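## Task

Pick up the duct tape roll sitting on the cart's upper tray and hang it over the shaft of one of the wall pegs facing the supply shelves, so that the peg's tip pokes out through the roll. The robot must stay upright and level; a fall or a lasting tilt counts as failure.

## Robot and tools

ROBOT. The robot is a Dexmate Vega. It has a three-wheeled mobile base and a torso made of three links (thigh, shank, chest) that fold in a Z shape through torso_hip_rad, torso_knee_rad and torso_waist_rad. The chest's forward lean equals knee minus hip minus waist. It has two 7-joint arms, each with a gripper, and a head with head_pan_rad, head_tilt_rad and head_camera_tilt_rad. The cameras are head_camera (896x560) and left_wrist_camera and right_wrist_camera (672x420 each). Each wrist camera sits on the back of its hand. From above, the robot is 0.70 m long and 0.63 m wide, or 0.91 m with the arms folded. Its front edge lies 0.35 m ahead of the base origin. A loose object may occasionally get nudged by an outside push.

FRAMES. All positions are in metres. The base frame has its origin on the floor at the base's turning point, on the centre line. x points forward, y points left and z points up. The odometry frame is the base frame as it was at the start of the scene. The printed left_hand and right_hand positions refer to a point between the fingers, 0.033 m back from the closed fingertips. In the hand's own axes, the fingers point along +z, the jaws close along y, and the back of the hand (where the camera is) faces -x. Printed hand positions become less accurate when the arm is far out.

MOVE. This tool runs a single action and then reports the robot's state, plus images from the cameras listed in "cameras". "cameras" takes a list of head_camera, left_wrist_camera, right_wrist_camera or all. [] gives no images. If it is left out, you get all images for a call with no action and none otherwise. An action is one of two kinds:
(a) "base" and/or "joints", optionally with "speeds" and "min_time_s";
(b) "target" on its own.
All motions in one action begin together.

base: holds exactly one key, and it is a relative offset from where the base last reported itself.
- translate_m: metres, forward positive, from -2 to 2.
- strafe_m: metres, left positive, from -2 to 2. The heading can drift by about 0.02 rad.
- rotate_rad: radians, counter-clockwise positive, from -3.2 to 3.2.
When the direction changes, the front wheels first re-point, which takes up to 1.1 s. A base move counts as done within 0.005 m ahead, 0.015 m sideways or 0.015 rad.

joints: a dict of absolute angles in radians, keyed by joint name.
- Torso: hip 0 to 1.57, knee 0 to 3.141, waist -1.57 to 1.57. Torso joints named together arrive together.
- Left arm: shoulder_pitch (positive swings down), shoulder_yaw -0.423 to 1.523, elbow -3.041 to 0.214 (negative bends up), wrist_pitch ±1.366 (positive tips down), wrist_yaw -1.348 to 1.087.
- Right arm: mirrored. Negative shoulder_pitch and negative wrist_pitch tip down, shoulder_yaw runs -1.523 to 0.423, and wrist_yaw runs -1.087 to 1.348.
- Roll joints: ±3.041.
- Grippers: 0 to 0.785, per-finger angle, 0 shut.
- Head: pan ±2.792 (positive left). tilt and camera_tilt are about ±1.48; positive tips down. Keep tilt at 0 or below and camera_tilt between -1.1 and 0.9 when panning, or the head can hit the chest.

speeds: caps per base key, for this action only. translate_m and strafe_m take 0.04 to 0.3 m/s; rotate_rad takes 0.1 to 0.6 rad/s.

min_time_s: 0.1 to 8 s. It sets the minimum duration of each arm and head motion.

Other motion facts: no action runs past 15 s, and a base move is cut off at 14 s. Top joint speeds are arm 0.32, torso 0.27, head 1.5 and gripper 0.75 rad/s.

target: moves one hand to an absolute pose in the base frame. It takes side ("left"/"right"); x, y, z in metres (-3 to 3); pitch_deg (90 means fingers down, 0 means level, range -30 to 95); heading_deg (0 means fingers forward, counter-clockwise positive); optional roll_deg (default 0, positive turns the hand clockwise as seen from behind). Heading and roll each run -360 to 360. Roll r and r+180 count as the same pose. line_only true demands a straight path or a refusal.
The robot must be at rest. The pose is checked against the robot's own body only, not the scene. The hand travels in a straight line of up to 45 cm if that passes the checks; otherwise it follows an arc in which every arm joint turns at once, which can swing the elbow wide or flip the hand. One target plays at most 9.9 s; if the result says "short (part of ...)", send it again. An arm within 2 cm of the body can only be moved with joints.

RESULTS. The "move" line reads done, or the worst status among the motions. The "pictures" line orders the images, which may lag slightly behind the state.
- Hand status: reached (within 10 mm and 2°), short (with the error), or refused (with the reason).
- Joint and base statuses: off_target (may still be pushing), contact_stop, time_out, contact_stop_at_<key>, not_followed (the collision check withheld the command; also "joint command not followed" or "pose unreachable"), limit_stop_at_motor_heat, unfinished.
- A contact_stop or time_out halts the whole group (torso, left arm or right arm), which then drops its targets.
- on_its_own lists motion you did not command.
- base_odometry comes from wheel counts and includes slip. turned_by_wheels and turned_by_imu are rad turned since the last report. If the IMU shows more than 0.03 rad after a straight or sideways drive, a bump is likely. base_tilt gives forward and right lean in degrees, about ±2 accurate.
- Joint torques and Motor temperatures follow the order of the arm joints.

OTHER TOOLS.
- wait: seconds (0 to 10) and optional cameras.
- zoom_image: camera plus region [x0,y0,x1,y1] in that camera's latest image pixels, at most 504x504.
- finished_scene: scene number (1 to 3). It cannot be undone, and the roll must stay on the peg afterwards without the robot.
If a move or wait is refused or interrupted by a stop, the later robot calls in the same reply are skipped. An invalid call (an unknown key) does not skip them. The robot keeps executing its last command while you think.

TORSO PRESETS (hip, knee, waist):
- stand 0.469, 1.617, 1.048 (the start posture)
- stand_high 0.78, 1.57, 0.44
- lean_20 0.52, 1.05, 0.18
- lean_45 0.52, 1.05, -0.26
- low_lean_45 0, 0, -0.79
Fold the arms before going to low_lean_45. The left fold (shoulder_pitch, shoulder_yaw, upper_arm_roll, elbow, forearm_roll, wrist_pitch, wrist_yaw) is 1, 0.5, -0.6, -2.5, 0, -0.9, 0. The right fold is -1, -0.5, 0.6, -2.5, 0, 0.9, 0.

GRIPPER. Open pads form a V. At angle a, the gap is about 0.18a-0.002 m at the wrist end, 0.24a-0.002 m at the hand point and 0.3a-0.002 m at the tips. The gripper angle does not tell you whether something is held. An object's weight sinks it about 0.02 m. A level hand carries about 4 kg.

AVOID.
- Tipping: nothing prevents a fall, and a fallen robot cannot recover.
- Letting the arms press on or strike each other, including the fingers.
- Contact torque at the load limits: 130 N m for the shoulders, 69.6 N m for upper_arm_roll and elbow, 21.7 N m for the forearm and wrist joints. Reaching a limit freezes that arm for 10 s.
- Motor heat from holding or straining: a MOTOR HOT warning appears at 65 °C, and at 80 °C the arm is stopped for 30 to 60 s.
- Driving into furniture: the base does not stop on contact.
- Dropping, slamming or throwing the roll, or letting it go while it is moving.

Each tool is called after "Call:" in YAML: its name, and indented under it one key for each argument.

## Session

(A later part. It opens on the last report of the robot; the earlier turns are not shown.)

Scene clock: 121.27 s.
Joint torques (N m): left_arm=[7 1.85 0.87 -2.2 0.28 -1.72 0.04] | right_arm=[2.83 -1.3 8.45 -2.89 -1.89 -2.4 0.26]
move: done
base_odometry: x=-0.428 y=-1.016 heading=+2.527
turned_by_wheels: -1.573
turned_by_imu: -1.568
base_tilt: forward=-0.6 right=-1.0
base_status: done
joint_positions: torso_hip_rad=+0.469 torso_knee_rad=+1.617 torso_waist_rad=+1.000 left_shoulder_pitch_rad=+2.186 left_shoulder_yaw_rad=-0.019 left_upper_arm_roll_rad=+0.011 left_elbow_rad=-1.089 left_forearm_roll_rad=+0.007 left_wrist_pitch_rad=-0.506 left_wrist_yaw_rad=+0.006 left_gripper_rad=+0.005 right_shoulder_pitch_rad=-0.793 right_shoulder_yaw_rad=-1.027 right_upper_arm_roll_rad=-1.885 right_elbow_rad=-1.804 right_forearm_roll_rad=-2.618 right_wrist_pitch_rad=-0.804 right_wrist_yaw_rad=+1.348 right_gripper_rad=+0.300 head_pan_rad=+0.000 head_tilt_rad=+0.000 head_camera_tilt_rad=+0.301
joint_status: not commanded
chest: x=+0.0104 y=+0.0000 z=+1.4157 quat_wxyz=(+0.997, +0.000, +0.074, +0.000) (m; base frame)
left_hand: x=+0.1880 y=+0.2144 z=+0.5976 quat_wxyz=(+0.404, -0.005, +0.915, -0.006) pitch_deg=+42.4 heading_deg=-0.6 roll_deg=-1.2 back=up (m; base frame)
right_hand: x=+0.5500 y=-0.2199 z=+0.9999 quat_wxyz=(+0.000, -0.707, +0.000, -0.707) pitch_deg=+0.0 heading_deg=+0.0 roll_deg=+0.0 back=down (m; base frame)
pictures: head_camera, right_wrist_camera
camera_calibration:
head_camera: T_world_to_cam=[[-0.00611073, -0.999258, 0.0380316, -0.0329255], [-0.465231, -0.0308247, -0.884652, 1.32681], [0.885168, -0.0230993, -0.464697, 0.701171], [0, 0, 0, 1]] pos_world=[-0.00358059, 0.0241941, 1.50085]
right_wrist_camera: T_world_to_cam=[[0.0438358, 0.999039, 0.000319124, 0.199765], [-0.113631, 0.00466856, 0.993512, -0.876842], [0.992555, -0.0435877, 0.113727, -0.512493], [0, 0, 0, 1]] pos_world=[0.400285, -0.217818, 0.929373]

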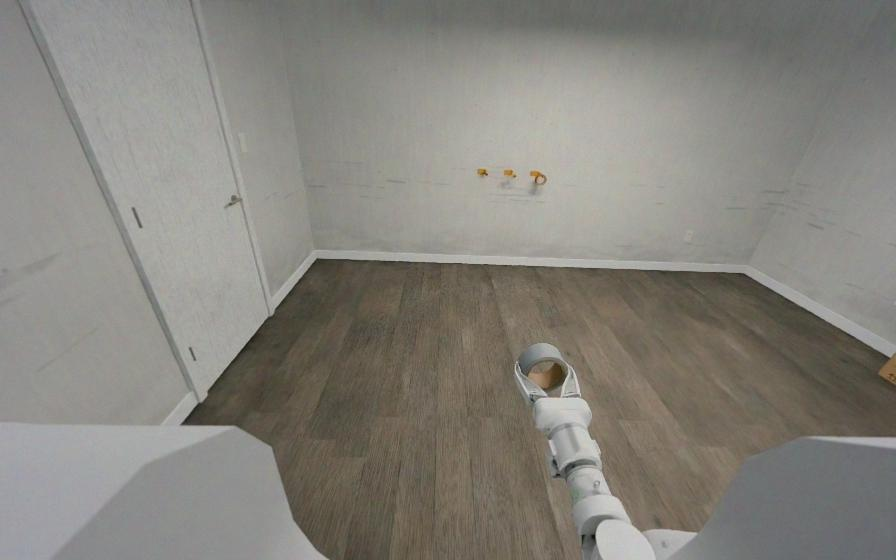

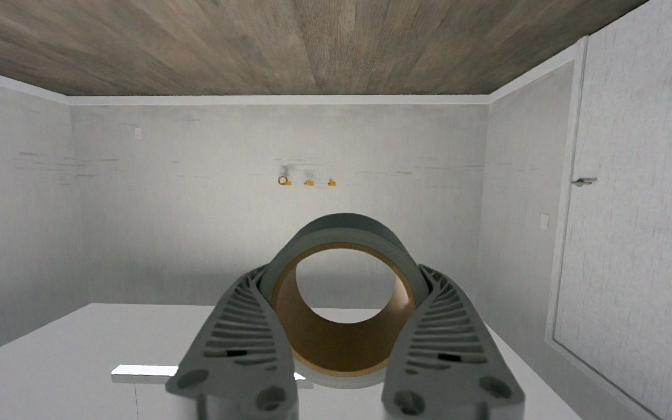

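Call:
move:
  base: {"rotate_rad":0.018}

Call:
move:
  base: {"strafe_m":-0.11}

Call:
move:
  base: {"translate_m":1.85}
  cameras: ["head_camera","right_wrist_camera"]

Call:
zoom_image:
  camera: "head_camera"
  region: [420, 170, 640, 330]

Scene clock: 138.03 s.
Joint torques (N m): left_arm=[8.74 -0.59 1.93 -2.65 -0.34 -1.91 0.68] | right_arm=[2.6 -1.58 7.83 -1.75 -1.79 -2.02 -0.04]
move: done
base_odometry: x=-0.428 y=-1.016 heading=+2.545
turned_by_wheels: +0.018
turned_by_imu: +0.018
base_tilt: forward=-0.5 right=-0.8
base_status: done
joint_positions: torso_hip_rad=+0.469 torso_knee_rad=+1.617 torso_waist_rad=+1.000 left_shoulder_pitch_rad=+2.186 left_shoulder_yaw_rad=-0.019 left_upper_arm_roll_rad=+0.011 left_elbow_rad=-1.089 left_forearm_roll_rad=+0.007 left_wrist_pitch_rad=-0.506 left_wrist_yaw_rad=+0.006 left_gripper_rad=+0.005 right_shoulder_pitch_rad=-0.793 right_shoulder_yaw_rad=-1.027 right_upper_arm_roll_rad=-1.885 right_elbow_rad=-1.804 right_forearm_roll_rad=-2.618 right_wrist_pitch_rad=-0.804 right_wrist_yaw_rad=+1.348 right_gripper_rad=+0.300 head_pan_rad=+0.000 head_tilt_rad=+0.000 head_camera_tilt_rad=+0.301
joint_status: not commanded
chest: x=+0.0104 y=+0.0000 z=+1.4157 quat_wxyz=(+0.997, +0.000, +0.074, +0.000) (m; base frame)
left_hand: x=+0.1880 y=+0.2144 z=+0.5976 quat_wxyz=(+0.404, -0.005, +0.915, -0.006) pitch_deg=+42.4 heading_deg=-0.6 roll_deg=-1.2 back=up (m; base frame)
right_hand: x=+0.5500 y=-0.2199 z=+0.9999 quat_wxyz=(+0.000, -0.707, +0.000, -0.707) pitch_deg=+0.0 heading_deg=+0.0 roll_deg=+0.0 back=down (m; base frame)
camera_calibration:
head_camera: T_world_to_cam=[[-0.00611073, -0.999258, 0.0380316, -0.0329255], [-0.465231, -0.0308247, -0.884652, 1.32681], [0.885168, -0.0230993, -0.464697, 0.701171], [0, 0, 0, 1]] pos_world=[-0.00358059, 0.0241941, 1.50085]
left_wrist_camera: T_world_to_cam=[[-0.00331936, -0.997061, 0.0765371, 0.161379], [-0.746224, -0.0484805, -0.663927, 0.60296], [0.665686, -0.0593177, -0.74387, 0.482214], [0, 0, 0, 1]] pos_world=[0.129476, 0.21874, 0.746675]
right_wrist_camera: T_world_to_cam=[[0.0438358, 0.999039, 0.000319124, 0.199665], [-0.113631, 0.00466856, 0.993512, -0.876842], [0.992555, -0.0435877, 0.113727, -0.512489], [0, 0, 0, 1]] pos_world=[0.400285, -0.217718, 0.929373]

Scene clock: 140.70 s.
Joint torques (N m): left_arm=[8.66 -0.81 2.3 -1.18 0.12 -2.03 0.25] | right_arm=[3.78 -2.36 7.6 -1.68 -1.62 -2.81 -0.08]
move: done
base_odometry: x=-0.366 y=-0.925 heading=+2.543
turned_by_wheels: -0.002
turned_by_imu: -0.003
base_tilt: forward=-0.6 right=-0.8
base_status: done
joint_positions: torso_hip_rad=+0.469 torso_knee_rad=+1.617 torso_waist_rad=+1.000 left_shoulder_pitch_rad=+2.186 left_shoulder_yaw_rad=-0.019 left_upper_arm_roll_rad=+0.011 left_elbow_rad=-1.089 left_forearm_roll_rad=+0.007 left_wrist_pitch_rad=-0.506 left_wrist_yaw_rad=+0.006 left_gripper_rad=+0.005 right_shoulder_pitch_rad=-0.793 right_shoulder_yaw_rad=-1.027 right_upper_arm_roll_rad=-1.885 right_elbow_rad=-1.804 right_forearm_roll_rad=-2.618 right_wrist_pitch_rad=-0.804 right_wrist_yaw_rad=+1.348 right_gripper_rad=+0.300 head_pan_rad=+0.000 head_tilt_rad=+0.000 head_camera_tilt_rad=+0.301
joint_status: not commanded
chest: x=+0.0104 y=+0.0000 z=+1.4156 quat_wxyz=(+0.997, +0.000, +0.074, +0.000) (m; base frame)
left_hand: x=+0.1880 y=+0.2144 z=+0.5976 quat_wxyz=(+0.404, -0.005, +0.915, -0.006) pitch_deg=+42.4 heading_deg=-0.6 roll_deg=-1.2 back=up (m; base frame)
right_hand: x=+0.5500 y=-0.2199 z=+0.9999 quat_wxyz=(+0.000, -0.707, +0.000, -0.707) pitch_deg=+0.0 heading_deg=+0.0 roll_deg=+0.0 back=down (m; base frame)
camera_calibration:
head_camera: T_world_to_cam=[[-0.00610738, -0.999258, 0.038029, -0.0329216], [-0.465309, -0.0308219, -0.884611, 1.32675], [0.885127, -0.0230979, -0.464776, 0.701289], [0, 0, 0, 1]] pos_world=[-0.00358167, 0.0241941, 1.50085]
left_wrist_camera: T_world_to_cam=[[-0.0033188, -0.997061, 0.0765374, 0.161379], [-0.746274, -0.0484767, -0.663872, 0.602924], [0.665631, -0.0593211, -0.743919, 0.482259], [0, 0, 0, 1]] pos_world=[0.129475, 0.21874, 0.746675]
right_wrist_camera: T_world_to_cam=[[0.0438358, 0.999039, 0.000319124, 0.199661], [-0.113631, 0.00466856, 0.993512, -0.876831], [0.992555, -0.0435877, 0.113727, -0.512588], [0, 0, 0, 1]] pos_world=[0.400385, -0.217718, 0.929373]

Scene clock: 149.33 s.
Joint torques (N m): left_arm=[6.64 0.6 1.58 -2.39 0.38 0.11 0.18] | right_arm=[1.57 -2.92 7.49 -3.47 -1.82 -1.97 -0.09]
move: done
base_odometry: x=-1.895 y=+0.117 heading=+2.545
turned_by_wheels: +0.001
turned_by_imu: -0.011
base_tilt: forward=-0.6 right=-0.9
base_status: done
joint_positions: torso_hip_rad=+0.469 torso_knee_rad=+1.617 torso_waist_rad=+1.000 left_shoulder_pitch_rad=+2.186 left_shoulder_yaw_rad=-0.019 left_upper_arm_roll_rad=+0.011 left_elbow_rad=-1.089 left_forearm_roll_rad=+0.007 left_wrist_pitch_rad=-0.506 left_wrist_yaw_rad=+0.006 left_gripper_rad=+0.005 right_shoulder_pitch_rad=-0.793 right_shoulder_yaw_rad=-1.027 right_upper_arm_roll_rad=-1.885 right_elbow_rad=-1.804 right_forearm_roll_rad=-2.618 right_wrist_pitch_rad=-0.804 right_wrist_yaw_rad=+1.348 right_gripper_rad=+0.300 head_pan_rad=+0.000 head_tilt_rad=+0.000 head_camera_tilt_rad=+0.301
joint_status: not commanded
chest: x=+0.0105 y=+0.0000 z=+1.4156 quat_wxyz=(+0.997, +0.000, +0.074, +0.000) (m; base frame)
left_hand: x=+0.1880 y=+0.2144 z=+0.5976 quat_wxyz=(+0.404, -0.005, +0.915, -0.006) pitch_deg=+42.4 heading_deg=-0.6 roll_deg=-1.2 back=up (m; base frame)
right_hand: x=+0.5501 y=-0.2199 z=+0.9999 quat_wxyz=(+0.000, -0.707, +0.000, -0.707) pitch_deg=+0.0 heading_deg=+0.0 roll_deg=+0.0 back=down (m; base frame)
pictures: head_camera, right_wrist_camera
camera_calibration:
head_camera: T_world_to_cam=[[-0.00610674, -0.999258, 0.0380302, -0.0329228], [-0.465309, -0.0308233, -0.884611, 1.3268], [0.885127, -0.0230979, -0.464776, 0.7012], [0, 0, 0, 1]] pos_world=[-0.00348167, 0.0241941, 1.50085]
right_wrist_camera: T_world_to_cam=[[0.0438363, 0.999039, 0.000314885, 0.199664], [-0.113533, 0.0046685, 0.993523, -0.876882], [0.992567, -0.0435882, 0.113628, -0.512501], [0, 0, 0, 1]] pos_world=[0.400385, -0.217718, 0.929374]

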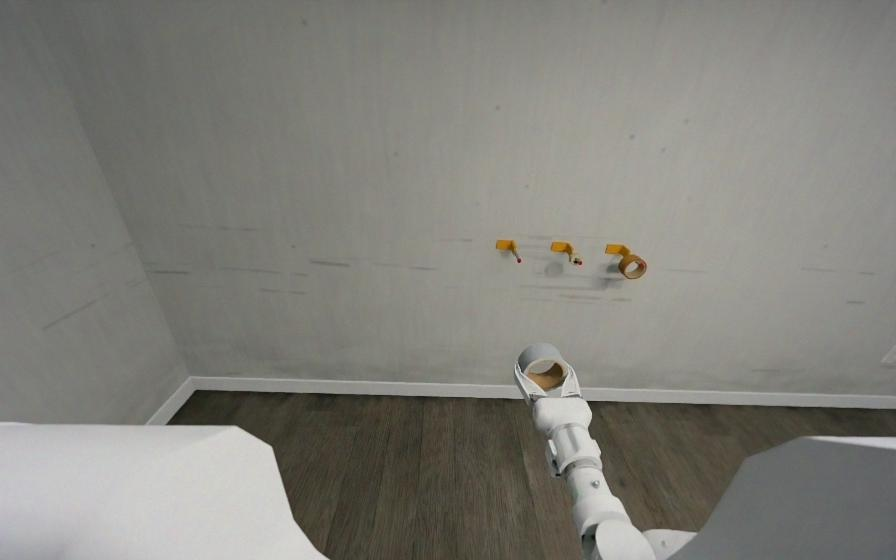

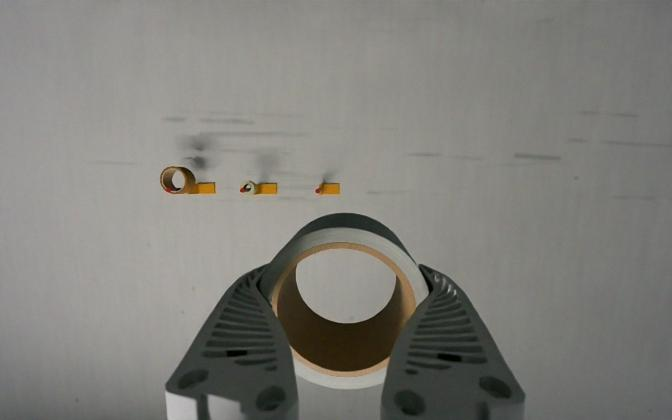

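Scaled by 2.291 from the camera's 896x560 image, which has a finer 960x600 frame.

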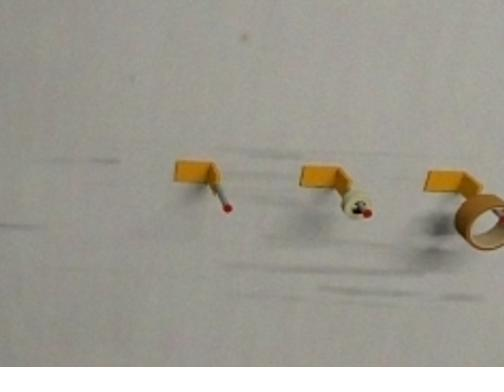

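Call:
move:
  target: {"side":"right","x":0.55,"y":-0.3,"z":0.96,"pitch_deg":0,"heading_deg":0}

Call:
move:
  base: {"translate_m":0.4}
  cameras: ["head_camera","right_wrist_camera"]

Call:
zoom_image:
  camera: "head_camera"
  region: [480, 240, 680, 400]

Scene clock: 159.07 s.
Joint torques (N m): left_arm=[6.35 1 -0.37 -1.93 0.04 -2.88 0.04] | right_arm=[1.78 -5.71 1.14 -0.02 -0.59 -2.54 -0.57]
move: done
base_odometry: x=-1.895 y=+0.117 heading=+2.545
turned_by_wheels: +0.000
turned_by_imu: -0.001
base_tilt: forward=-0.7 right=-0.9
base_status: not commanded
joint_positions: torso_hip_rad=+0.469 torso_knee_rad=+1.617 torso_waist_rad=+1.000 left_shoulder_pitch_rad=+2.186 left_shoulder_yaw_rad=-0.019 left_upper_arm_roll_rad=+0.011 left_elbow_rad=-1.089 left_forearm_roll_rad=+0.007 left_wrist_pitch_rad=-0.506 left_wrist_yaw_rad=+0.006 left_gripper_rad=+0.005 right_shoulder_pitch_rad=-0.849 right_shoulder_yaw_rad=-1.042 right_upper_arm_roll_rad=-1.906 right_elbow_rad=-1.522 right_forearm_roll_rad=-2.518 right_wrist_pitch_rad=-1.083 right_wrist_yaw_rad=+1.179 right_gripper_rad=+0.300 head_pan_rad=+0.000 head_tilt_rad=+0.000 head_camera_tilt_rad=+0.301
joint_status: not commanded
chest: x=+0.0105 y=+0.0000 z=+1.4156 quat_wxyz=(+0.997, +0.000, +0.074, +0.000) (m; base frame)
left_hand: x=+0.1880 y=+0.2144 z=+0.5976 quat_wxyz=(+0.404, -0.005, +0.915, -0.006) pitch_deg=+42.4 heading_deg=-0.6 roll_deg=-1.2 back=up (m; base frame)
right_hand: x=+0.5503 y=-0.2989 z=+0.9606 quat_wxyz=(+0.000, -0.707, +0.000, -0.707) pitch_deg=+0.0 heading_deg=+0.0 roll_deg=+0.0 back=down (m; base frame)
right_hand_status: reached (straight line, planned for 1.3 s): 1 mm and 0.0 deg off.
camera_calibration:
head_camera: T_world_to_cam=[[-0.00610674, -0.999258, 0.0380302, -0.0329228], [-0.465309, -0.0308233, -0.884611, 1.3268], [0.885127, -0.0230979, -0.464776, 0.7012], [0, 0, 0, 1]] pos_world=[-0.00348167, 0.0241941, 1.50085]
left_wrist_camera: T_world_to_cam=[[-0.00331373, -0.997061, 0.0765419, 0.161375], [-0.746274, -0.0484835, -0.663871, 0.603], [0.665631, -0.0593211, -0.743919, 0.482192], [0, 0, 0, 1]] pos_world=[0.129575, 0.21874, 0.746675]
right_wrist_camera: T_world_to_cam=[[0.0443062, 0.999018, 0.000589868, 0.278051], [-0.113934, 0.00446636, 0.993478, -0.837202], [0.9925, -0.0440844, 0.11402, -0.512131], [0, 0, 0, 1]] pos_world=[0.400584, -0.296615, 0.889972]

Scene clock: 162.03 s.
Joint torques (N m): left_arm=[7.58 -0.88 0.26 -2.63 0.23 -1.07 -0.01] | right_arm=[1.54 -5.9 1.38 -0.66 -0.68 -2.18 -0.3]
move: done
base_odometry: x=-2.226 y=+0.342 heading=+2.546
turned_by_wheels: +0.001
turned_by_imu: +0.000
base_tilt: forward=-0.5 right=-0.7
base_status: done
joint_positions: torso_hip_rad=+0.469 torso_knee_rad=+1.617 torso_waist_rad=+1.000 left_shoulder_pitch_rad=+2.186 left_shoulder_yaw_rad=-0.019 left_upper_arm_roll_rad=+0.011 left_elbow_rad=-1.089 left_forearm_roll_rad=+0.007 left_wrist_pitch_rad=-0.506 left_wrist_yaw_rad=+0.006 left_gripper_rad=+0.005 right_shoulder_pitch_rad=-0.849 right_shoulder_yaw_rad=-1.042 right_upper_arm_roll_rad=-1.907 right_elbow_rad=-1.518 right_forearm_roll_rad=-2.516 right_wrist_pitch_rad=-1.087 right_wrist_yaw_rad=+1.176 right_gripper_rad=+0.300 head_pan_rad=+0.000 head_tilt_rad=+0.000 head_camera_tilt_rad=+0.301
joint_status: not commanded
chest: x=+0.0105 y=+0.0000 z=+1.4156 quat_wxyz=(+0.997, +0.000, +0.074, +0.000) (m; base frame)
left_hand: x=+0.1880 y=+0.2144 z=+0.5976 quat_wxyz=(+0.404, -0.005, +0.915, -0.006) pitch_deg=+42.4 heading_deg=-0.6 roll_deg=-1.2 back=up (m; base frame)
right_hand: x=+0.5502 y=-0.3000 z=+0.9603 quat_wxyz=(+0.000, -0.707, +0.000, -0.707) pitch_deg=+0.0 heading_deg=+0.0 roll_deg=+0.0 back=down (m; base frame)
pictures: head_camera, right_wrist_camera
camera_calibration:
head_camera: T_world_to_cam=[[-0.00610674, -0.999258, 0.0380302, -0.0329228], [-0.465309, -0.0308233, -0.884611, 1.3268], [0.885127, -0.0230979, -0.464776, 0.7012], [0, 0, 0, 1]] pos_world=[-0.00348167, 0.0241941, 1.50085]
right_wrist_camera: T_world_to_cam=[[0.044221, 0.999022, 0.000496548, 0.279268], [-0.114337, 0.00456728, 0.993432, -0.836664], [0.992457, -0.0439873, 0.114427, -0.51246], [0, 0, 0, 1]] pos_world=[0.400583, -0.297716, 0.889669]

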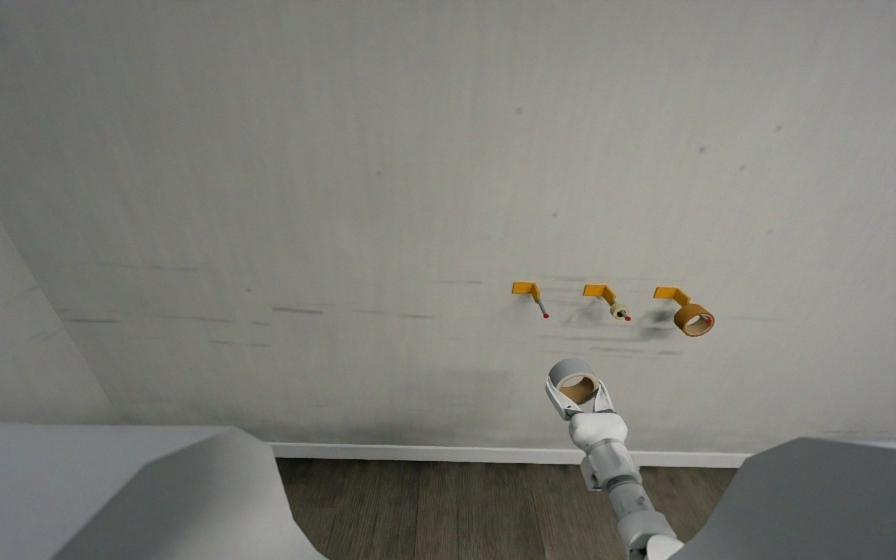

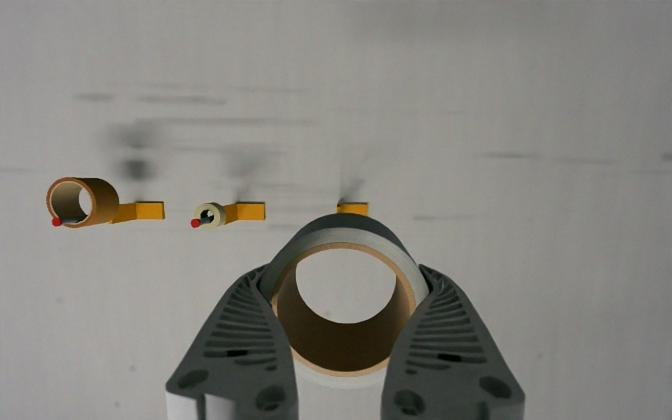

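Scaled by 2.520 from the camera's 896x560 image, which has a finer 960x600 frame.

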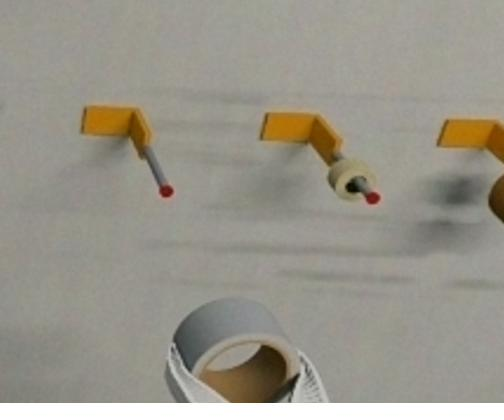

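Call:
move:
  base: {"translate_m":0.14}
  speeds: {"translate_m":0.1}
  cameras: ["head_camera","right_wrist_camera"]

Call:
zoom_image:
  camera: "right_wrist_camera"
  region: [240, 190, 450, 390]

Call:
zoom_image:
  camera: "head_camera"
  region: [480, 260, 680, 440]

Scene clock: 174.00 s.
Joint torques (N m): left_arm=[9.14 -0.33 2.05 -1.4 -0.19 -3.16 0.07] | right_arm=[2.85 -4.06 1.38 -0.24 -0.92 -2.25 -0.14]
move: done
base_odometry: x=-2.341 y=+0.421 heading=+2.548
turned_by_wheels: +0.002
turned_by_imu: +0.001
base_tilt: forward=-0.4 right=-0.8
base_status: done
joint_positions: torso_hip_rad=+0.469 torso_knee_rad=+1.617 torso_waist_rad=+1.000 left_shoulder_pitch_rad=+2.186 left_shoulder_yaw_rad=-0.019 left_upper_arm_roll_rad=+0.011 left_elbow_rad=-1.089 left_forearm_roll_rad=+0.007 left_wrist_pitch_rad=-0.506 left_wrist_yaw_rad=+0.006 left_gripper_rad=+0.005 right_shoulder_pitch_rad=-0.849 right_shoulder_yaw_rad=-1.042 right_upper_arm_roll_rad=-1.907 right_elbow_rad=-1.518 right_forearm_roll_rad=-2.516 right_wrist_pitch_rad=-1.087 right_wrist_yaw_rad=+1.176 right_gripper_rad=+0.300 head_pan_rad=+0.000 head_tilt_rad=+0.000 head_camera_tilt_rad=+0.301
joint_status: not commanded
chest: x=+0.0105 y=+0.0000 z=+1.4156 quat_wxyz=(+0.997, +0.000, +0.074, +0.000) (m; base frame)
left_hand: x=+0.1880 y=+0.2144 z=+0.5976 quat_wxyz=(+0.404, -0.005, +0.915, -0.006) pitch_deg=+42.4 heading_deg=-0.6 roll_deg=-1.2 back=up (m; base frame)
right_hand: x=+0.5502 y=-0.3000 z=+0.9602 quat_wxyz=(+0.000, -0.707, +0.000, -0.707) pitch_deg=+0.0 heading_deg=+0.0 roll_deg=+0.0 back=down (m; base frame)
pictures: head_camera, right_wrist_camera
camera_calibration:
head_camera: T_world_to_cam=[[-0.00610674, -0.999258, 0.0380302, -0.0329228], [-0.465309, -0.0308233, -0.884611, 1.3268], [0.885127, -0.0230979, -0.464776, 0.7012], [0, 0, 0, 1]] pos_world=[-0.00348167, 0.0241941, 1.50085]
right_wrist_camera: T_world_to_cam=[[0.0442216, 0.999022, 0.000492274, 0.279372], [-0.114238, 0.00456722, 0.993443, -0.836615], [0.992469, -0.0439878, 0.114328, -0.51237], [0, 0, 0, 1]] pos_world=[0.400583, -0.297816, 0.88957]

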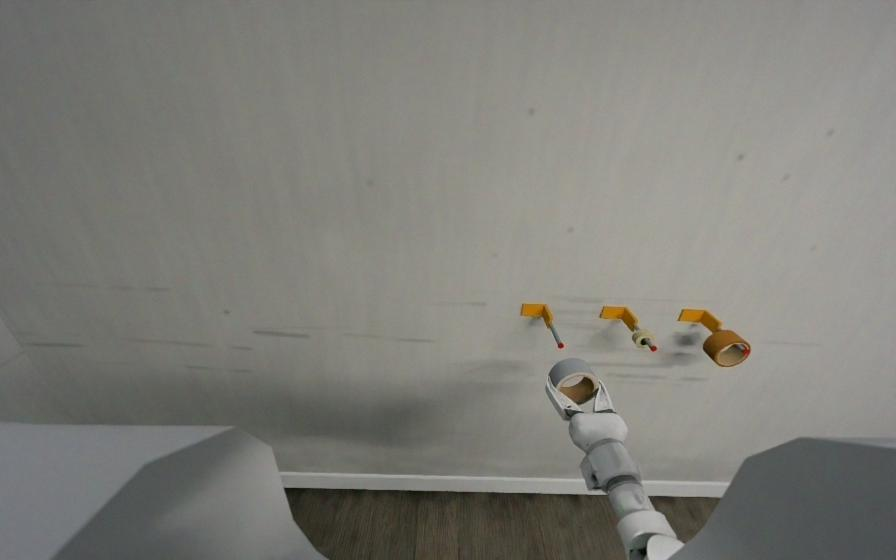

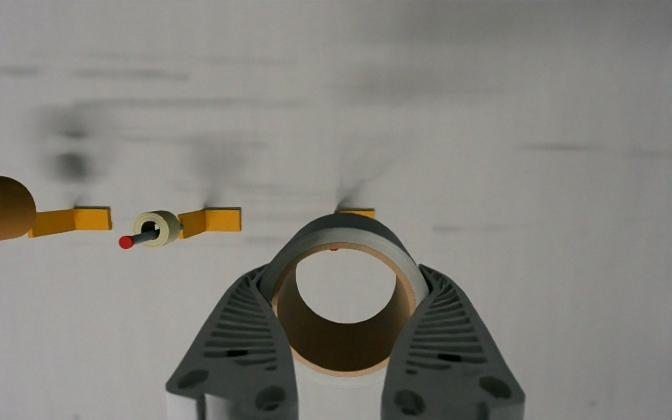

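Scaled by 2.400 from the camera's 672x420 image, which has a finer 960x600 frame.

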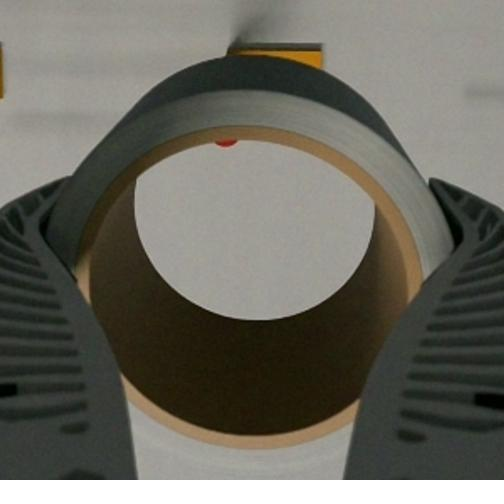

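Scaled by 2.520 from the camera's 896x560 image, which has a finer 960x600 frame.

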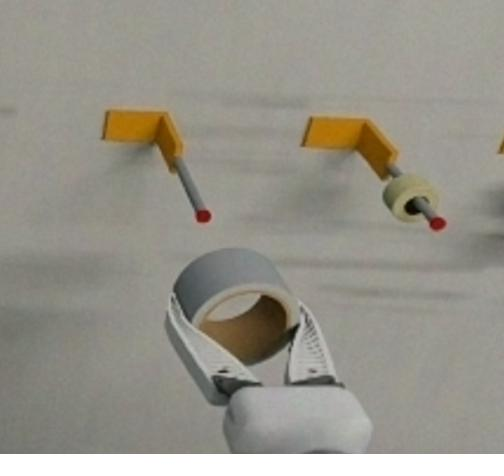

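Call:
move:
  target: {"side":"right","x":0.55,"y":-0.307,"z":0.963,"pitch_deg":0,"heading_deg":0}

Call:
move:
  base: {"translate_m":0.07}
  speeds: {"translate_m":0.1}
  cameras: ["head_camera","right_wrist_camera"]

Call:
zoom_image:
  camera: "head_camera"
  region: [480, 260, 680, 440]

Call:
zoom_image:
  camera: "right_wrist_camera"
  region: [240, 190, 450, 390]

Scene clock: 188.03 s.
Joint torques (N m): left_arm=[8.89 -0.2 1.93 -1.73 -0.41 -1.42 -0.01] | right_arm=[24.8 -7.41 0.3 -2.15 -0.6 -2.56 -0.35]
move: done
base_odometry: x=-2.341 y=+0.421 heading=+2.548
turned_by_wheels: +0.000
turned_by_imu: +0.000
base_tilt: forward=-0.7 right=-0.8
base_status: not commanded
joint_positions: torso_hip_rad=+0.469 torso_knee_rad=+1.617 torso_waist_rad=+1.000 left_shoulder_pitch_rad=+2.186 left_shoulder_yaw_rad=-0.019 left_upper_arm_roll_rad=+0.011 left_elbow_rad=-1.089 left_forearm_roll_rad=+0.007 left_wrist_pitch_rad=-0.506 left_wrist_yaw_rad=+0.006 left_gripper_rad=+0.005 right_shoulder_pitch_rad=-0.846 right_shoulder_yaw_rad=-1.057 right_upper_arm_roll_rad=-1.911 right_elbow_rad=-1.523 right_forearm_roll_rad=-2.509 right_wrist_pitch_rad=-1.094 right_wrist_yaw_rad=+1.165 right_gripper_rad=+0.300 head_pan_rad=+0.000 head_tilt_rad=+0.000 head_camera_tilt_rad=+0.301
joint_status: not commanded
chest: x=+0.0105 y=+0.0000 z=+1.4156 quat_wxyz=(+0.997, +0.000, +0.074, +0.000) (m; base frame)
left_hand: x=+0.1880 y=+0.2144 z=+0.5976 quat_wxyz=(+0.404, -0.005, +0.915, -0.006) pitch_deg=+42.4 heading_deg=-0.6 roll_deg=-1.2 back=up (m; base frame)
right_hand: x=+0.5499 y=-0.3054 z=+0.9622 quat_wxyz=(+0.000, -0.707, +0.000, -0.707) pitch_deg=+0.0 heading_deg=+0.0 roll_deg=+0.0 back=down (m; base frame)
right_hand_status: reached (straight line, planned for 0.3 s): 2 mm and 0.0 deg off.
camera_calibration:
head_camera: T_world_to_cam=[[-0.00610674, -0.999258, 0.0380302, -0.0329228], [-0.465309, -0.0308233, -0.884611, 1.3268], [0.885127, -0.0230979, -0.464776, 0.7012], [0, 0, 0, 1]] pos_world=[-0.00348167, 0.0241941, 1.50085]
left_wrist_camera: T_world_to_cam=[[-0.00331373, -0.997061, 0.0765419, 0.161375], [-0.746274, -0.0484835, -0.663871, 0.603], [0.665631, -0.0593211, -0.743919, 0.482192], [0, 0, 0, 1]] pos_world=[0.129575, 0.21874, 0.746675]
right_wrist_camera: T_world_to_cam=[[0.0443314, 0.999017, 0.000377608, 0.284839], [-0.113629, 0.00466677, 0.993512, -0.838902], [0.992534, -0.0440867, 0.113724, -0.511958], [0, 0, 0, 1]] pos_world=[0.400184, -0.303215, 0.891573]

Scene clock: 189.80 s.
Joint torques (N m): left_arm=[7.27 -0.65 -0.26 -2.39 0.61 -1.4 -0.11] | right_arm=[22.19 -8.75 0.91 -2.08 -0.82 -2.15 -0.16]
move: done
base_odometry: x=-2.399 y=+0.460 heading=+2.549
turned_by_wheels: +0.002
turned_by_imu: +0.001
base_tilt: forward=-0.4 right=-0.8
base_status: done
joint_positions: torso_hip_rad=+0.469 torso_knee_rad=+1.617 torso_waist_rad=+1.000 left_shoulder_pitch_rad=+2.186 left_shoulder_yaw_rad=-0.019 left_upper_arm_roll_rad=+0.011 left_elbow_rad=-1.089 left_forearm_roll_rad=+0.007 left_wrist_pitch_rad=-0.506 left_wrist_yaw_rad=+0.006 left_gripper_rad=+0.005 right_shoulder_pitch_rad=-0.845 right_shoulder_yaw_rad=-1.061 right_upper_arm_roll_rad=-1.912 right_elbow_rad=-1.524 right_forearm_roll_rad=-2.507 right_wrist_pitch_rad=-1.096 right_wrist_yaw_rad=+1.162 right_gripper_rad=+0.300 head_pan_rad=+0.000 head_tilt_rad=+0.000 head_camera_tilt_rad=+0.301
joint_status: not commanded
chest: x=+0.0105 y=+0.0000 z=+1.4156 quat_wxyz=(+0.997, +0.000, +0.074, +0.000) (m; base frame)
left_hand: x=+0.1880 y=+0.2144 z=+0.5976 quat_wxyz=(+0.404, -0.005, +0.915, -0.006) pitch_deg=+42.4 heading_deg=-0.6 roll_deg=-1.2 back=up (m; base frame)
right_hand: x=+0.5498 y=-0.3070 z=+0.9628 quat_wxyz=(+0.000, -0.707, +0.000, -0.707) pitch_deg=+0.0 heading_deg=+0.0 roll_deg=+0.0 back=down (m; base frame)
pictures: head_camera, right_wrist_camera
camera_calibration:
head_camera: T_world_to_cam=[[-0.00610674, -0.999258, 0.0380302, -0.0329228], [-0.465309, -0.0308233, -0.884611, 1.3268], [0.885127, -0.0230979, -0.464776, 0.7012], [0, 0, 0, 1]] pos_world=[-0.00348167, 0.0241941, 1.50085]
right_wrist_camera: T_world_to_cam=[[0.0443314, 0.999017, 0.000377608, 0.286338], [-0.113629, 0.00466677, 0.993512, -0.83959], [0.992534, -0.0440867, 0.113724, -0.512104], [0, 0, 0, 1]] pos_world=[0.400184, -0.304715, 0.892273]

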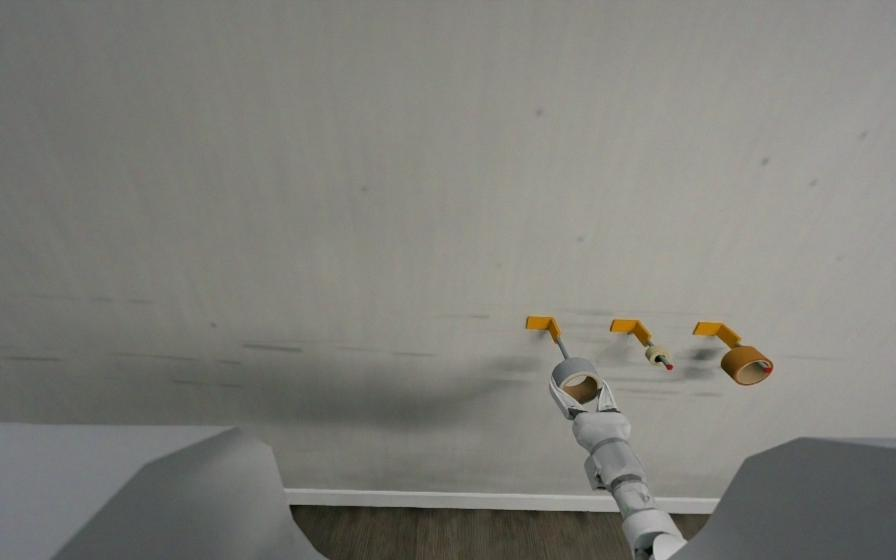

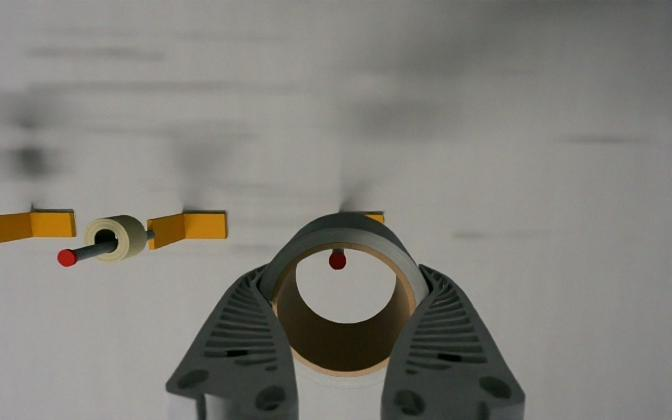

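Scaled by 2.520 from the camera's 896x560 image, which has a finer 960x600 frame.

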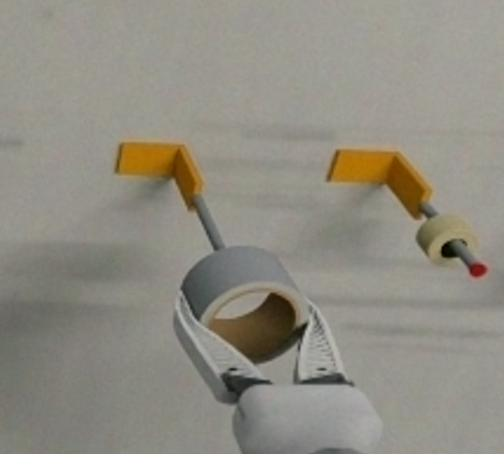

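Scaled by 2.400 from the camera's 672x420 image, which has a finer 960x600 frame.

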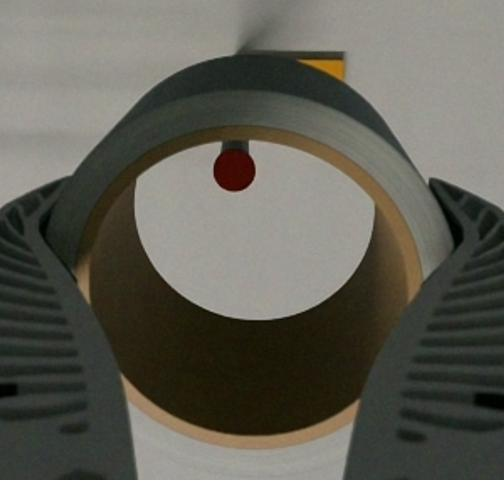

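Call:
move:
  target: {"side":"right","x":0.55,"y":-0.314,"z":0.963,"pitch_deg":0,"heading_deg":0}

Call:
move:
  base: {"translate_m":0.09}
  speeds: {"translate_m":0.08}
  cameras: ["head_camera","right_wrist_camera"]

Call:
zoom_image:
  camera: "head_camera"
  region: [480, 280, 680, 460]

Call:
zoom_image:
  camera: "right_wrist_camera"
  region: [240, 190, 450, 390]

Scene clock: 196.97 s.
Joint torques (N m): left_arm=[7.4 -1.86 0.37 -3.06 0.6 -1.02 0.14] | right_arm=[21.94 -6.96 0.6 0.69 -0.81 -2.62 -0.21]
move: done
base_odometry: x=-2.399 y=+0.460 heading=+2.549
turned_by_wheels: +0.000
turned_by_imu: +0.000
base_tilt: forward=-0.5 right=-0.9
base_status: not commanded
joint_positions: torso_hip_rad=+0.469 torso_knee_rad=+1.617 torso_waist_rad=+1.000 left_shoulder_pitch_rad=+2.186 left_shoulder_yaw_rad=-0.019 left_upper_arm_roll_rad=+0.011 left_elbow_rad=-1.089 left_forearm_roll_rad=+0.007 left_wrist_pitch_rad=-0.506 left_wrist_yaw_rad=+0.006 left_gripper_rad=+0.005 right_shoulder_pitch_rad=-0.844 right_shoulder_yaw_rad=-1.067 right_upper_arm_roll_rad=-1.915 right_elbow_rad=-1.516 right_forearm_roll_rad=-2.497 right_wrist_pitch_rad=-1.110 right_wrist_yaw_rad=+1.148 right_gripper_rad=+0.300 head_pan_rad=+0.000 head_tilt_rad=+0.000 head_camera_tilt_rad=+0.301
joint_status: not commanded
chest: x=+0.0105 y=+0.0000 z=+1.4156 quat_wxyz=(+0.997, +0.000, +0.074, +0.000) (m; base frame)
left_hand: x=+0.1880 y=+0.2144 z=+0.5976 quat_wxyz=(+0.404, -0.005, +0.915, -0.006) pitch_deg=+42.4 heading_deg=-0.6 roll_deg=-1.2 back=up (m; base frame)
right_hand: x=+0.5498 y=-0.3123 z=+0.9628 quat_wxyz=(+0.000, -0.707, +0.000, -0.707) pitch_deg=+0.0 heading_deg=+0.0 roll_deg=+0.0 back=down (m; base frame)
right_hand_status: reached (straight line, planned for 0.3 s): 2 mm and 0.0 deg off.
camera_calibration:
head_camera: T_world_to_cam=[[-0.00610674, -0.999258, 0.0380302, -0.0329228], [-0.465309, -0.0308233, -0.884611, 1.3268], [0.885127, -0.0230979, -0.464776, 0.7012], [0, 0, 0, 1]] pos_world=[-0.00348167, 0.0241941, 1.50085]
left_wrist_camera: T_world_to_cam=[[-0.00331373, -0.997061, 0.0765419, 0.161375], [-0.746274, -0.0484835, -0.663871, 0.603], [0.665631, -0.0593211, -0.743919, 0.482192], [0, 0, 0, 1]] pos_world=[0.129575, 0.21874, 0.746675]
right_wrist_camera: T_world_to_cam=[[0.04421, 0.999022, 0.000555783, 0.291625], [-0.113441, 0.00446741, 0.993535, -0.839723], [0.992561, -0.0439873, 0.113528, -0.512146], [0, 0, 0, 1]] pos_world=[0.400185, -0.310116, 0.892274]

Scene clock: 199.03 s.
Joint torques (N m): left_arm=[8.57 -0.21 0.19 -0.65 -0.21 -2.95 -0.12] | right_arm=[22.92 -6.75 1.03 -1.02 -0.52 -2.65 -0.19]
move: done
base_odometry: x=-2.474 y=+0.510 heading=+2.551
turned_by_wheels: +0.002
turned_by_imu: +0.001
base_tilt: forward=-0.6 right=-0.8
base_status: done
joint_positions: torso_hip_rad=+0.469 torso_knee_rad=+1.617 torso_waist_rad=+1.000 left_shoulder_pitch_rad=+2.186 left_shoulder_yaw_rad=-0.019 left_upper_arm_roll_rad=+0.011 left_elbow_rad=-1.089 left_forearm_roll_rad=+0.007 left_wrist_pitch_rad=-0.506 left_wrist_yaw_rad=+0.006 left_gripper_rad=+0.005 right_shoulder_pitch_rad=-0.844 right_shoulder_yaw_rad=-1.069 right_upper_arm_roll_rad=-1.916 right_elbow_rad=-1.514 right_forearm_roll_rad=-2.494 right_wrist_pitch_rad=-1.114 right_wrist_yaw_rad=+1.144 right_gripper_rad=+0.300 head_pan_rad=+0.000 head_tilt_rad=+0.000 head_camera_tilt_rad=+0.301
joint_status: not commanded
chest: x=+0.0105 y=+0.0000 z=+1.4156 quat_wxyz=(+0.997, +0.000, +0.074, +0.000) (m; base frame)
left_hand: x=+0.1880 y=+0.2144 z=+0.5976 quat_wxyz=(+0.404, -0.005, +0.915, -0.006) pitch_deg=+42.4 heading_deg=-0.6 roll_deg=-1.2 back=up (m; base frame)
right_hand: x=+0.5499 y=-0.3139 z=+0.9628 quat_wxyz=(+0.000, -0.707, +0.000, -0.707) pitch_deg=+0.0 heading_deg=+0.0 roll_deg=+0.0 back=down (m; base frame)
pictures: head_camera, right_wrist_camera
camera_calibration:
head_camera: T_world_to_cam=[[-0.00610738, -0.999258, 0.038029, -0.032921], [-0.465309, -0.0308219, -0.884611, 1.3268], [0.885127, -0.0230979, -0.464776, 0.7012], [0, 0, 0, 1]] pos_world=[-0.00348167, 0.0241941, 1.50085]
right_wrist_camera: T_world_to_cam=[[0.0442095, 0.999022, 0.000560127, 0.293219], [-0.113441, 0.00446304, 0.993535, -0.839717], [0.992561, -0.0439872, 0.113528, -0.512217], [0, 0, 0, 1]] pos_world=[0.400185, -0.311716, 0.892274]

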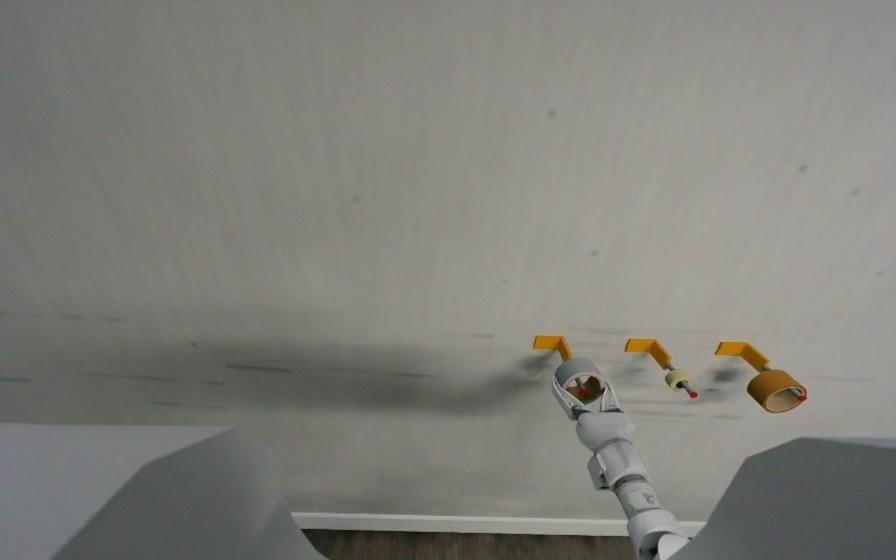

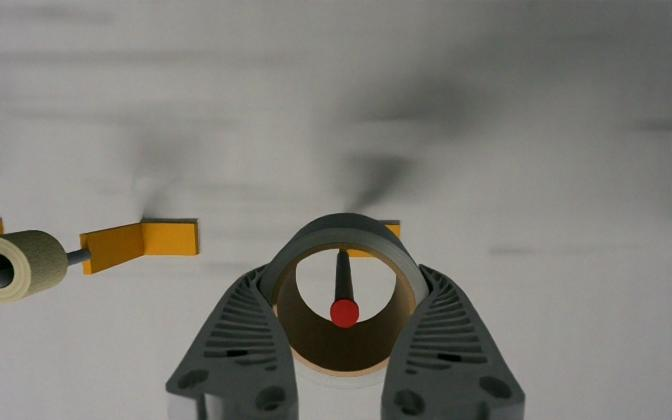

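Scaled by 2.520 from the camera's 896x560 image, which has a finer 960x600 frame.

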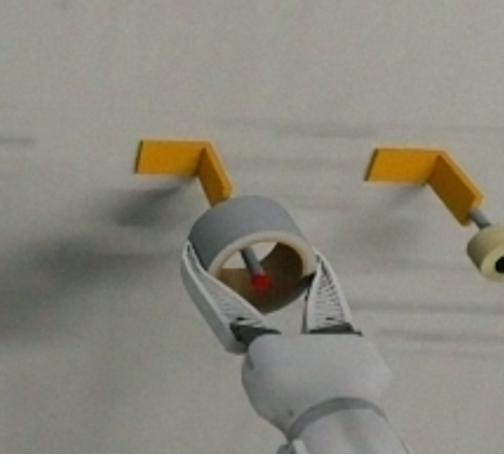

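Scaled by 2.400 from the camera's 672x420 image, which has a finer 960x600 frame.

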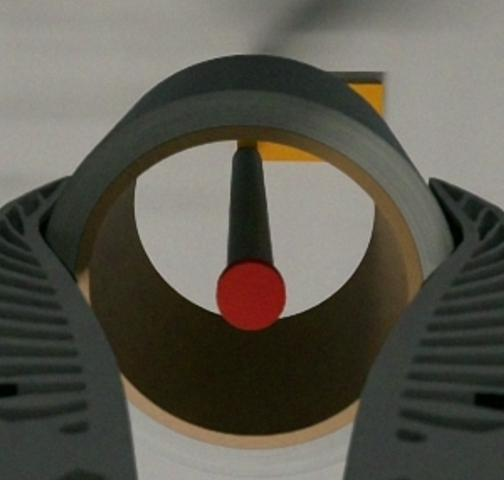

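Call:
move:
  base: {"translate_m":0.027}
  speeds: {"translate_m":0.05}

Call:
move:
  target: {"side":"right","x":0.55,"y":-0.314,"z":0.938,"pitch_deg":0,"heading_deg":0,"line_only":true}
  cameras: ["head_camera","right_wrist_camera"]

Call:
zoom_image:
  camera: "head_camera"
  region: [480, 280, 680, 460]

Call:
zoom_image:
  camera: "right_wrist_camera"
  region: [240, 190, 450, 390]

Scene clock: 206.53 s.
Joint torques (N m): left_arm=[8.61 0.54 2.18 -2.06 -0.12 -1.43 -0.13] | right_arm=[22.5 -7.97 1.55 0.52 -0.85 -2.36 -0.14]
move: done
base_odometry: x=-2.496 y=+0.526 heading=+2.553
turned_by_wheels: +0.002
turned_by_imu: +0.001
base_tilt: forward=-0.7 right=-0.7
base_status: done
joint_positions: torso_hip_rad=+0.469 torso_knee_rad=+1.617 torso_waist_rad=+1.000 left_shoulder_pitch_rad=+2.186 left_shoulder_yaw_rad=-0.019 left_upper_arm_roll_rad=+0.011 left_elbow_rad=-1.089 left_forearm_roll_rad=+0.007 left_wrist_pitch_rad=-0.506 left_wrist_yaw_rad=+0.006 left_gripper_rad=+0.005 right_shoulder_pitch_rad=-0.844 right_shoulder_yaw_rad=-1.069 right_upper_arm_roll_rad=-1.916 right_elbow_rad=-1.513 right_forearm_roll_rad=-2.493 right_wrist_pitch_rad=-1.114 right_wrist_yaw_rad=+1.144 right_gripper_rad=+0.300 head_pan_rad=+0.000 head_tilt_rad=+0.000 head_camera_tilt_rad=+0.301
joint_status: not commanded
chest: x=+0.0105 y=+0.0000 z=+1.4156 quat_wxyz=(+0.997, +0.000, +0.074, +0.000) (m; base frame)
left_hand: x=+0.1880 y=+0.2144 z=+0.5976 quat_wxyz=(+0.404, -0.005, +0.915, -0.006) pitch_deg=+42.4 heading_deg=-0.6 roll_deg=-1.2 back=up (m; base frame)
right_hand: x=+0.5499 y=-0.3140 z=+0.9628 quat_wxyz=(+0.000, -0.707, +0.000, -0.707) pitch_deg=+0.0 heading_deg=+0.0 roll_deg=+0.0 back=down (m; base frame)
camera_calibration:
head_camera: T_world_to_cam=[[-0.00610674, -0.999258, 0.0380302, -0.0329228], [-0.465309, -0.0308233, -0.884611, 1.3268], [0.885127, -0.0230979, -0.464776, 0.7012], [0, 0, 0, 1]] pos_world=[-0.00348167, 0.0241941, 1.50085]
left_wrist_camera: T_world_to_cam=[[-0.0033086, -0.997061, 0.0765371, 0.161378], [-0.746318, -0.0484802, -0.663822, 0.602967], [0.665581, -0.0593173, -0.743964, 0.482232], [0, 0, 0, 1]] pos_world=[0.129575, 0.21874, 0.746674]
right_wrist_camera: T_world_to_cam=[[0.04421, 0.999022, 0.000555783, 0.293223], [-0.113441, 0.00446741, 0.993535, -0.839716], [0.992561, -0.0439873, 0.113528, -0.512217], [0, 0, 0, 1]] pos_world=[0.400185, -0.311716, 0.892274]

Scene clock: 208.50 s.
Joint torques (N m): left_arm=[7.86 0.11 -0.11 -2.77 0.66 -1.94 0.02] | right_arm=[0.47 -4.26 7.5 0.1 -0.54 -2.36 -0.31]
move: done
base_odometry: x=-2.496 y=+0.526 heading=+2.553
turned_by_wheels: +0.000
turned_by_imu: +0.000
base_tilt: forward=-0.6 right=-0.7
base_status: not commanded
joint_positions: torso_hip_rad=+0.469 torso_knee_rad=+1.617 torso_waist_rad=+1.000 left_shoulder_pitch_rad=+2.186 left_shoulder_yaw_rad=-0.019 left_upper_arm_roll_rad=+0.011 left_elbow_rad=-1.089 left_forearm_roll_rad=+0.007 left_wrist_pitch_rad=-0.506 left_wrist_yaw_rad=+0.006 left_gripper_rad=+0.005 right_shoulder_pitch_rad=-0.885 right_shoulder_yaw_rad=-0.982 right_upper_arm_roll_rad=-1.911 right_elbow_rad=-1.369 right_forearm_roll_rad=-2.452 right_wrist_pitch_rad=-1.175 right_wrist_yaw_rad=+1.112 right_gripper_rad=+0.300 head_pan_rad=+0.000 head_tilt_rad=+0.000 head_camera_tilt_rad=+0.301
joint_status: not commanded
chest: x=+0.0105 y=+0.0000 z=+1.4156 quat_wxyz=(+0.997, +0.000, +0.074, +0.000) (m; base frame)
left_hand: x=+0.1880 y=+0.2144 z=+0.5976 quat_wxyz=(+0.404, -0.005, +0.915, -0.006) pitch_deg=+42.4 heading_deg=-0.6 roll_deg=-1.2 back=up (m; base frame)
right_hand: x=+0.5500 y=-0.3140 z=+0.9387 quat_wxyz=(+0.000, -0.707, +0.000, -0.707) pitch_deg=+0.0 heading_deg=+0.0 roll_deg=+0.0 back=down (m; base frame)
right_hand_status: reached (straight line, planned for 0.8 s): 1 mm and 0.0 deg off.
pictures: head_camera, right_wrist_camera
camera_calibration:
head_camera: T_world_to_cam=[[-0.00610674, -0.999258, 0.0380302, -0.0329228], [-0.465309, -0.0308233, -0.884611, 1.3268], [0.885127, -0.0230979, -0.464776, 0.7012], [0, 0, 0, 1]] pos_world=[-0.00348167, 0.0241941, 1.50085]
right_wrist_camera: T_world_to_cam=[[0.0439461, 0.999034, 0.000235861, 0.293716], [-0.113725, 0.00476806, 0.993501, -0.815411], [0.99254, -0.0436873, 0.113825, -0.509828], [0, 0, 0, 1]] pos_world=[0.400384, -0.311817, 0.868073]

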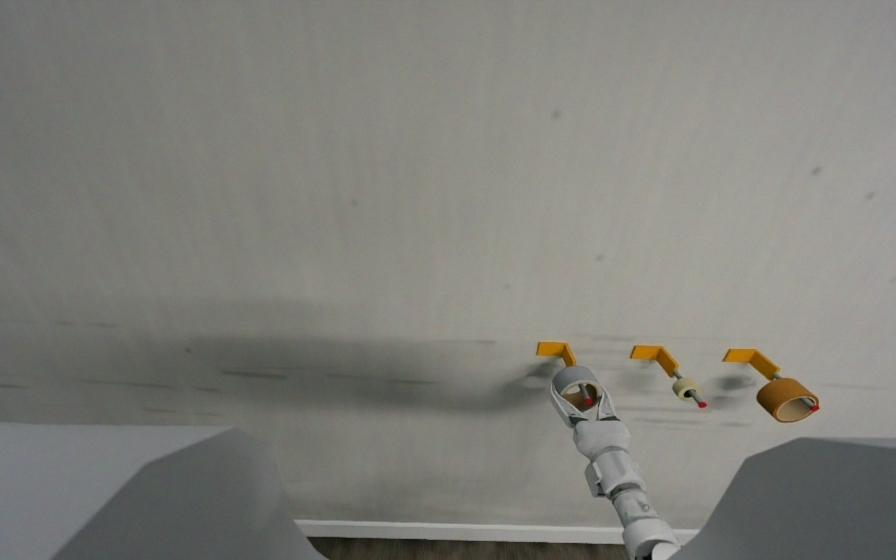

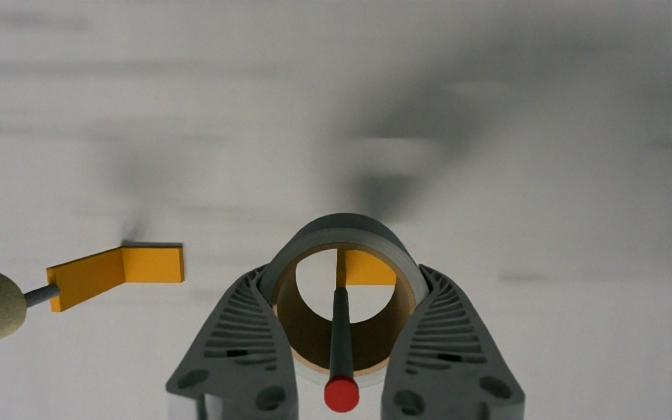

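Scaled by 2.520 from the camera's 896x560 image, which has a finer 960x600 frame.

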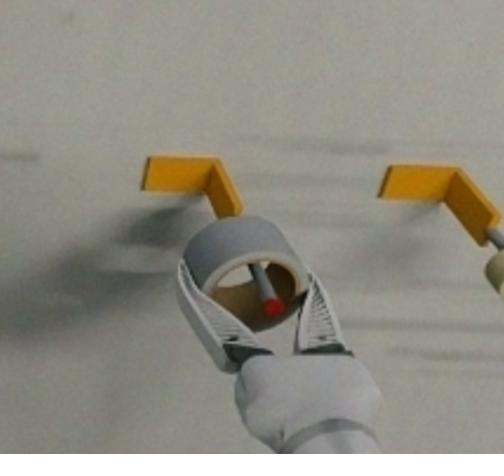

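Scaled by 2.400 from the camera's 672x420 image, which has a finer 960x600 frame.

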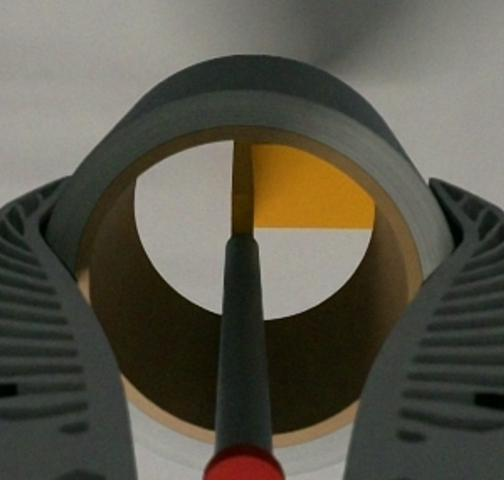

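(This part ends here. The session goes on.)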